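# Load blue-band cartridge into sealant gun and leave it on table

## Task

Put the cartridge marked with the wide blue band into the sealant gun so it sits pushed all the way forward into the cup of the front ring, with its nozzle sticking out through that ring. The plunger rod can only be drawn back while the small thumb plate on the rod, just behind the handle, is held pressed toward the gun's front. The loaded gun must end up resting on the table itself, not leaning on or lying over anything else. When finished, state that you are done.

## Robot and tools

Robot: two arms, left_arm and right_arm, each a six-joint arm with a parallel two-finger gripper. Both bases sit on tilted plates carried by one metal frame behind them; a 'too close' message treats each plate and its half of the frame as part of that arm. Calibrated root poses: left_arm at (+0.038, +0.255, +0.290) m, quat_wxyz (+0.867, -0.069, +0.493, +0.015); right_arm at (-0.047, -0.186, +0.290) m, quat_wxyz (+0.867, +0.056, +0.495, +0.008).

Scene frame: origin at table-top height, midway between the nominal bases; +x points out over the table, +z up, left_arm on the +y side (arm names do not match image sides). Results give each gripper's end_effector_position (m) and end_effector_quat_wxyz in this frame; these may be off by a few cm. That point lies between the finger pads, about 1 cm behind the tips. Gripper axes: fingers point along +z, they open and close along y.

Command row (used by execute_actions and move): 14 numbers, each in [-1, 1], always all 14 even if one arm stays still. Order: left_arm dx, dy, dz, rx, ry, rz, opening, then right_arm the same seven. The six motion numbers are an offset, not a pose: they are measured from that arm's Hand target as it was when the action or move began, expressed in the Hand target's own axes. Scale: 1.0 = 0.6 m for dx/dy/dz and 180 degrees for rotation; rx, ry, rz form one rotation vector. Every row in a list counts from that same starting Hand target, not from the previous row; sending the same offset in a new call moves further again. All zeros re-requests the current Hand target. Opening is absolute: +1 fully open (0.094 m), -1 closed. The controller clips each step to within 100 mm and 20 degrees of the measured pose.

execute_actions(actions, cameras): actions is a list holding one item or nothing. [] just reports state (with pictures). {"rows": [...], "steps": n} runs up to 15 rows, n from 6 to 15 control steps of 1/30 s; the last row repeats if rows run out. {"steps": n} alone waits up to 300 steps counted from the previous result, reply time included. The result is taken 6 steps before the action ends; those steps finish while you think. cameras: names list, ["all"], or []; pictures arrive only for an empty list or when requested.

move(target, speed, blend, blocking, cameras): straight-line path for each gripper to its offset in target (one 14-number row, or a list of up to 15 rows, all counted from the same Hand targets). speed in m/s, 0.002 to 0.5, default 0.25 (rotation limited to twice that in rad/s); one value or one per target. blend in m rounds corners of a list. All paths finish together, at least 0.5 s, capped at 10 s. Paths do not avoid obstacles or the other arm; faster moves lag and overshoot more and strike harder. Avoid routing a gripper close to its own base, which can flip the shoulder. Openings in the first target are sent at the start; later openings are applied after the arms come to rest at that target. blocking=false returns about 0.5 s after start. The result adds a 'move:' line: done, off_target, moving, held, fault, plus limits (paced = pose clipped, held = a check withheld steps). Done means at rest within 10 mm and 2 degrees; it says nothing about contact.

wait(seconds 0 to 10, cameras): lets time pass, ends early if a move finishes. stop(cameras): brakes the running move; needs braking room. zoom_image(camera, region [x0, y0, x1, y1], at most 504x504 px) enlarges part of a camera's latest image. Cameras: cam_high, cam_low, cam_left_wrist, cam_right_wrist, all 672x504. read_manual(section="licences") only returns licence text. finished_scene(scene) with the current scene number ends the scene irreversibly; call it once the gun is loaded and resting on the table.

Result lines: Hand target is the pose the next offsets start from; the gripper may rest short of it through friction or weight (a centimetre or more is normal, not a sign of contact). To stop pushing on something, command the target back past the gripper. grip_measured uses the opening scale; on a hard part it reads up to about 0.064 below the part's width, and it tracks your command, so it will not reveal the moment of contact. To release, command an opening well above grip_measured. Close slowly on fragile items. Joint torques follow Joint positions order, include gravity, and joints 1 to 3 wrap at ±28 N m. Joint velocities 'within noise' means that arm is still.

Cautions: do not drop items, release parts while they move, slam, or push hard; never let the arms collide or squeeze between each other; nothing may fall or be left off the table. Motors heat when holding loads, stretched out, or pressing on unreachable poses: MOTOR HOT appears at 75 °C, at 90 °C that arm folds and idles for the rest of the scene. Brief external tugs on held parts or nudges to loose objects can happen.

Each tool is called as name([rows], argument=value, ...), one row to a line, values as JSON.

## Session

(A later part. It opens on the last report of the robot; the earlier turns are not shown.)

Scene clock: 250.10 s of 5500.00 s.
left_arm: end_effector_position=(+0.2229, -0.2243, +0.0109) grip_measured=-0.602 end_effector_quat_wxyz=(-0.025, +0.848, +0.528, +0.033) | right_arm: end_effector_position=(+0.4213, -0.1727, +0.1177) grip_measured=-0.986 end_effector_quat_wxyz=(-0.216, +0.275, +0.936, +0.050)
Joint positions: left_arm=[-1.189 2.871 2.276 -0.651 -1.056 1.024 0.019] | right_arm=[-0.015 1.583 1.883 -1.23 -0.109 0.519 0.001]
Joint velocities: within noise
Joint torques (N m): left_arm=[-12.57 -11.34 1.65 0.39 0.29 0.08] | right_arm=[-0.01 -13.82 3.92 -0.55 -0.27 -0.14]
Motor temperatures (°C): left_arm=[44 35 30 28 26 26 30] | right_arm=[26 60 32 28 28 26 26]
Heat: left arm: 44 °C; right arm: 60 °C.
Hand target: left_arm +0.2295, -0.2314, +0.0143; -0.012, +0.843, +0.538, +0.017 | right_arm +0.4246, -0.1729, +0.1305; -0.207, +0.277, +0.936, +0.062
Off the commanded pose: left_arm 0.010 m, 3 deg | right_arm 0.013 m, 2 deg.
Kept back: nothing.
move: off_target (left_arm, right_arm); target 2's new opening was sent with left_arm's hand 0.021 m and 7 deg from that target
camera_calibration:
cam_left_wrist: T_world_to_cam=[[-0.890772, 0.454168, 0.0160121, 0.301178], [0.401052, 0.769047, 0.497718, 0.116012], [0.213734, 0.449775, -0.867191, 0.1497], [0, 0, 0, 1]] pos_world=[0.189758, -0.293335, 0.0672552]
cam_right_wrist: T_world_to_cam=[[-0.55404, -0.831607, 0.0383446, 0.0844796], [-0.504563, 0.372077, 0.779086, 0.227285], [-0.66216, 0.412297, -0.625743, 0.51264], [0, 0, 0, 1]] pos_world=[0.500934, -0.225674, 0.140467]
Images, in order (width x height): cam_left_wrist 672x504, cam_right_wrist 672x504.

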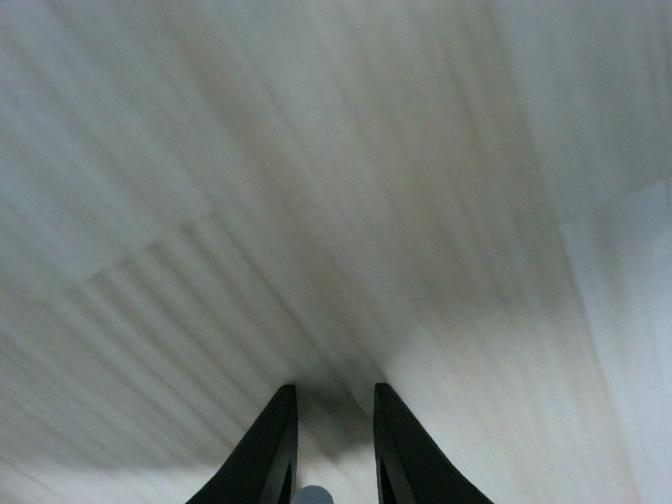

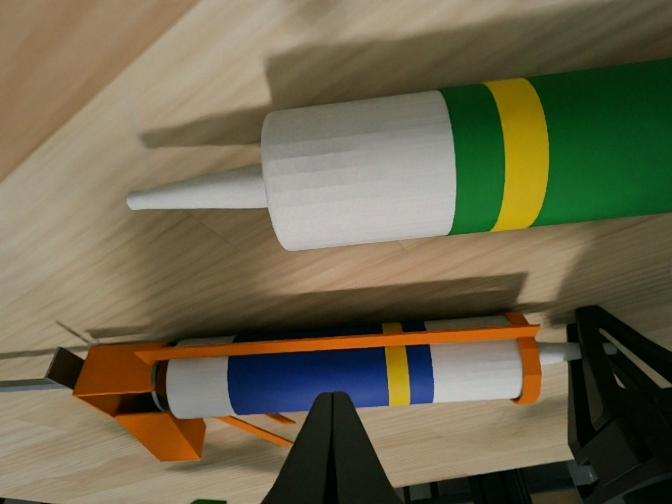

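move([
  [0.008,0.0,-0.2,0,0,0,-0.5,0,0,0,0,0,0,-1],
  [0.3795,-0.004,-0.328,0,0,0,-0.5,0,0,0,0,0,0,-1],
], speed=0.2, blend=0.03)

zoom_image(camera="cam_right_wrist", region=[460, 270, 660, 410])

zoom_image(camera="cam_high", region=[300, 200, 460, 310])

zoom_image(camera="cam_low", region=[295, 255, 395, 295])

Scene clock: 253.20 s of 5500.00 s.
left_arm: end_effector_position=(+0.3261, -0.0297, +0.2128) grip_measured=-0.502 end_effector_quat_wxyz=(-0.019, +0.834, +0.551, +0.022) | right_arm: end_effector_position=(+0.4213, -0.1727, +0.1177) grip_measured=-0.986 end_effector_quat_wxyz=(-0.216, +0.275, +0.936, +0.050)
Joint positions: left_arm=[-1.357 1.824 1.385 -1.076 -1.066 0.656 0.023] | right_arm=[-0.015 1.583 1.883 -1.23 -0.109 0.519 0.001]
Joint velocities: within noise
Joint torques (N m): left_arm=[-9.88 -6.24 2.03 0.08 -0.07 -0.01] | right_arm=[-0.01 -13.81 3.92 -0.55 -0.26 -0.14]
Motor temperatures (°C): left_arm=[44 36 30 28 26 26 29] | right_arm=[26 61 32 28 28 26 26]
Heat: left arm: 44 °C; right arm: 61 °C.
Hand target: left_arm +0.3203, -0.0318, +0.2206; -0.012, +0.843, +0.538, +0.017 | right_arm +0.4246, -0.1729, +0.1305; -0.207, +0.277, +0.936, +0.062
Off the commanded pose: left_arm 0.010 m, 2 deg | right_arm 0.013 m, 2 deg.
Kept back: nothing.
move: off_target (right_arm)
camera_calibration:
cam_left_wrist: T_world_to_cam=[[-0.913623, 0.406207, 0.0169732, 0.307284], [0.364815, 0.800669, 0.475225, -0.158015], [0.17945, 0.440368, -0.879701, 0.228741], [0, 0, 0, 1]] pos_world=[0.297341, -0.0990336, 0.2711]
cam_right_wrist: T_world_to_cam=[[-0.55404, -0.831607, 0.0383446, 0.0844796], [-0.504563, 0.372077, 0.779086, 0.227285], [-0.66216, 0.412297, -0.625743, 0.51264], [0, 0, 0, 1]] pos_world=[0.500934, -0.225674, 0.140467]

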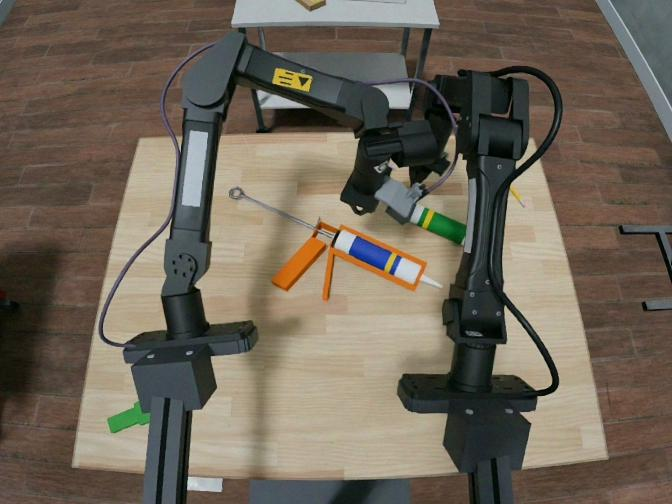

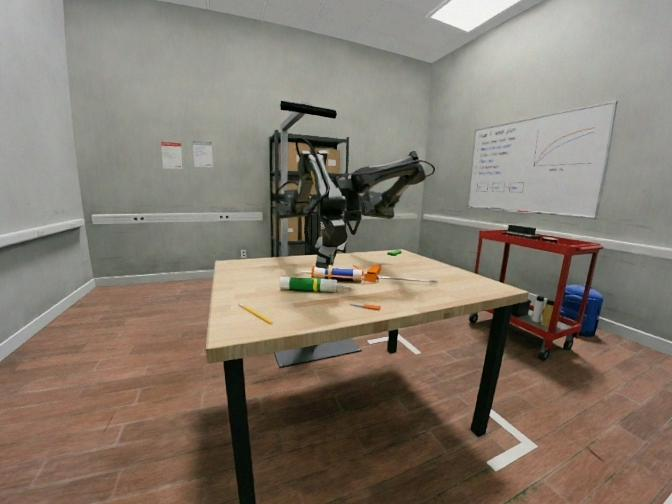

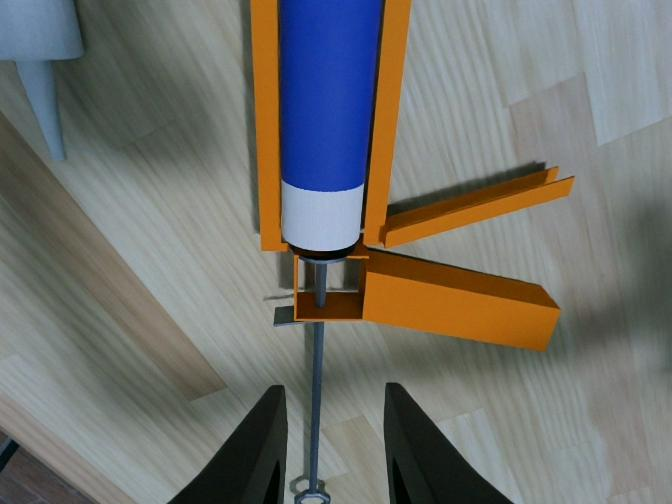

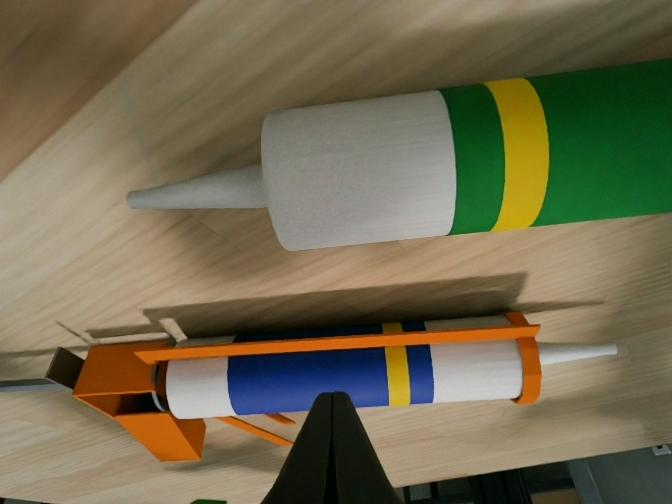

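Scaled by 2.520 from the camera's 672x504 image, which has a finer 960x720 frame.

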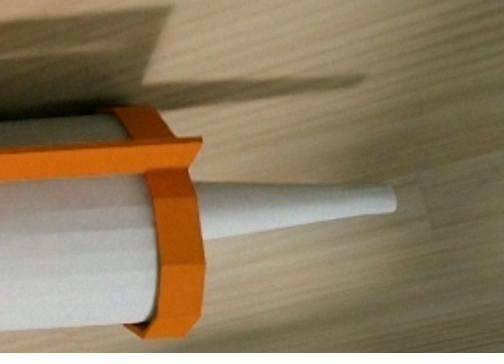

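Scaled by 3.150 from the camera's 672x504 image, which has a finer 960x720 frame.

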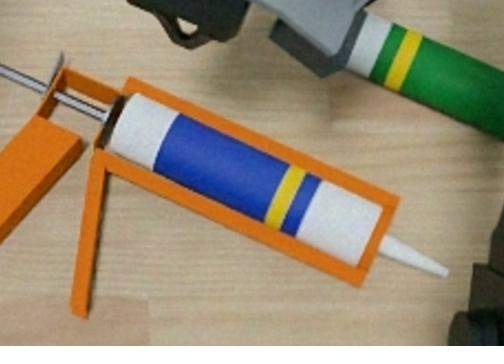

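Scaled by 5.040 from the camera's 672x504 image, which has a finer 960x720 frame.

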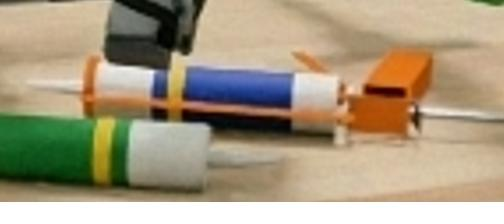

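finished_scene(scene=1)

The scene is finished: the task was done.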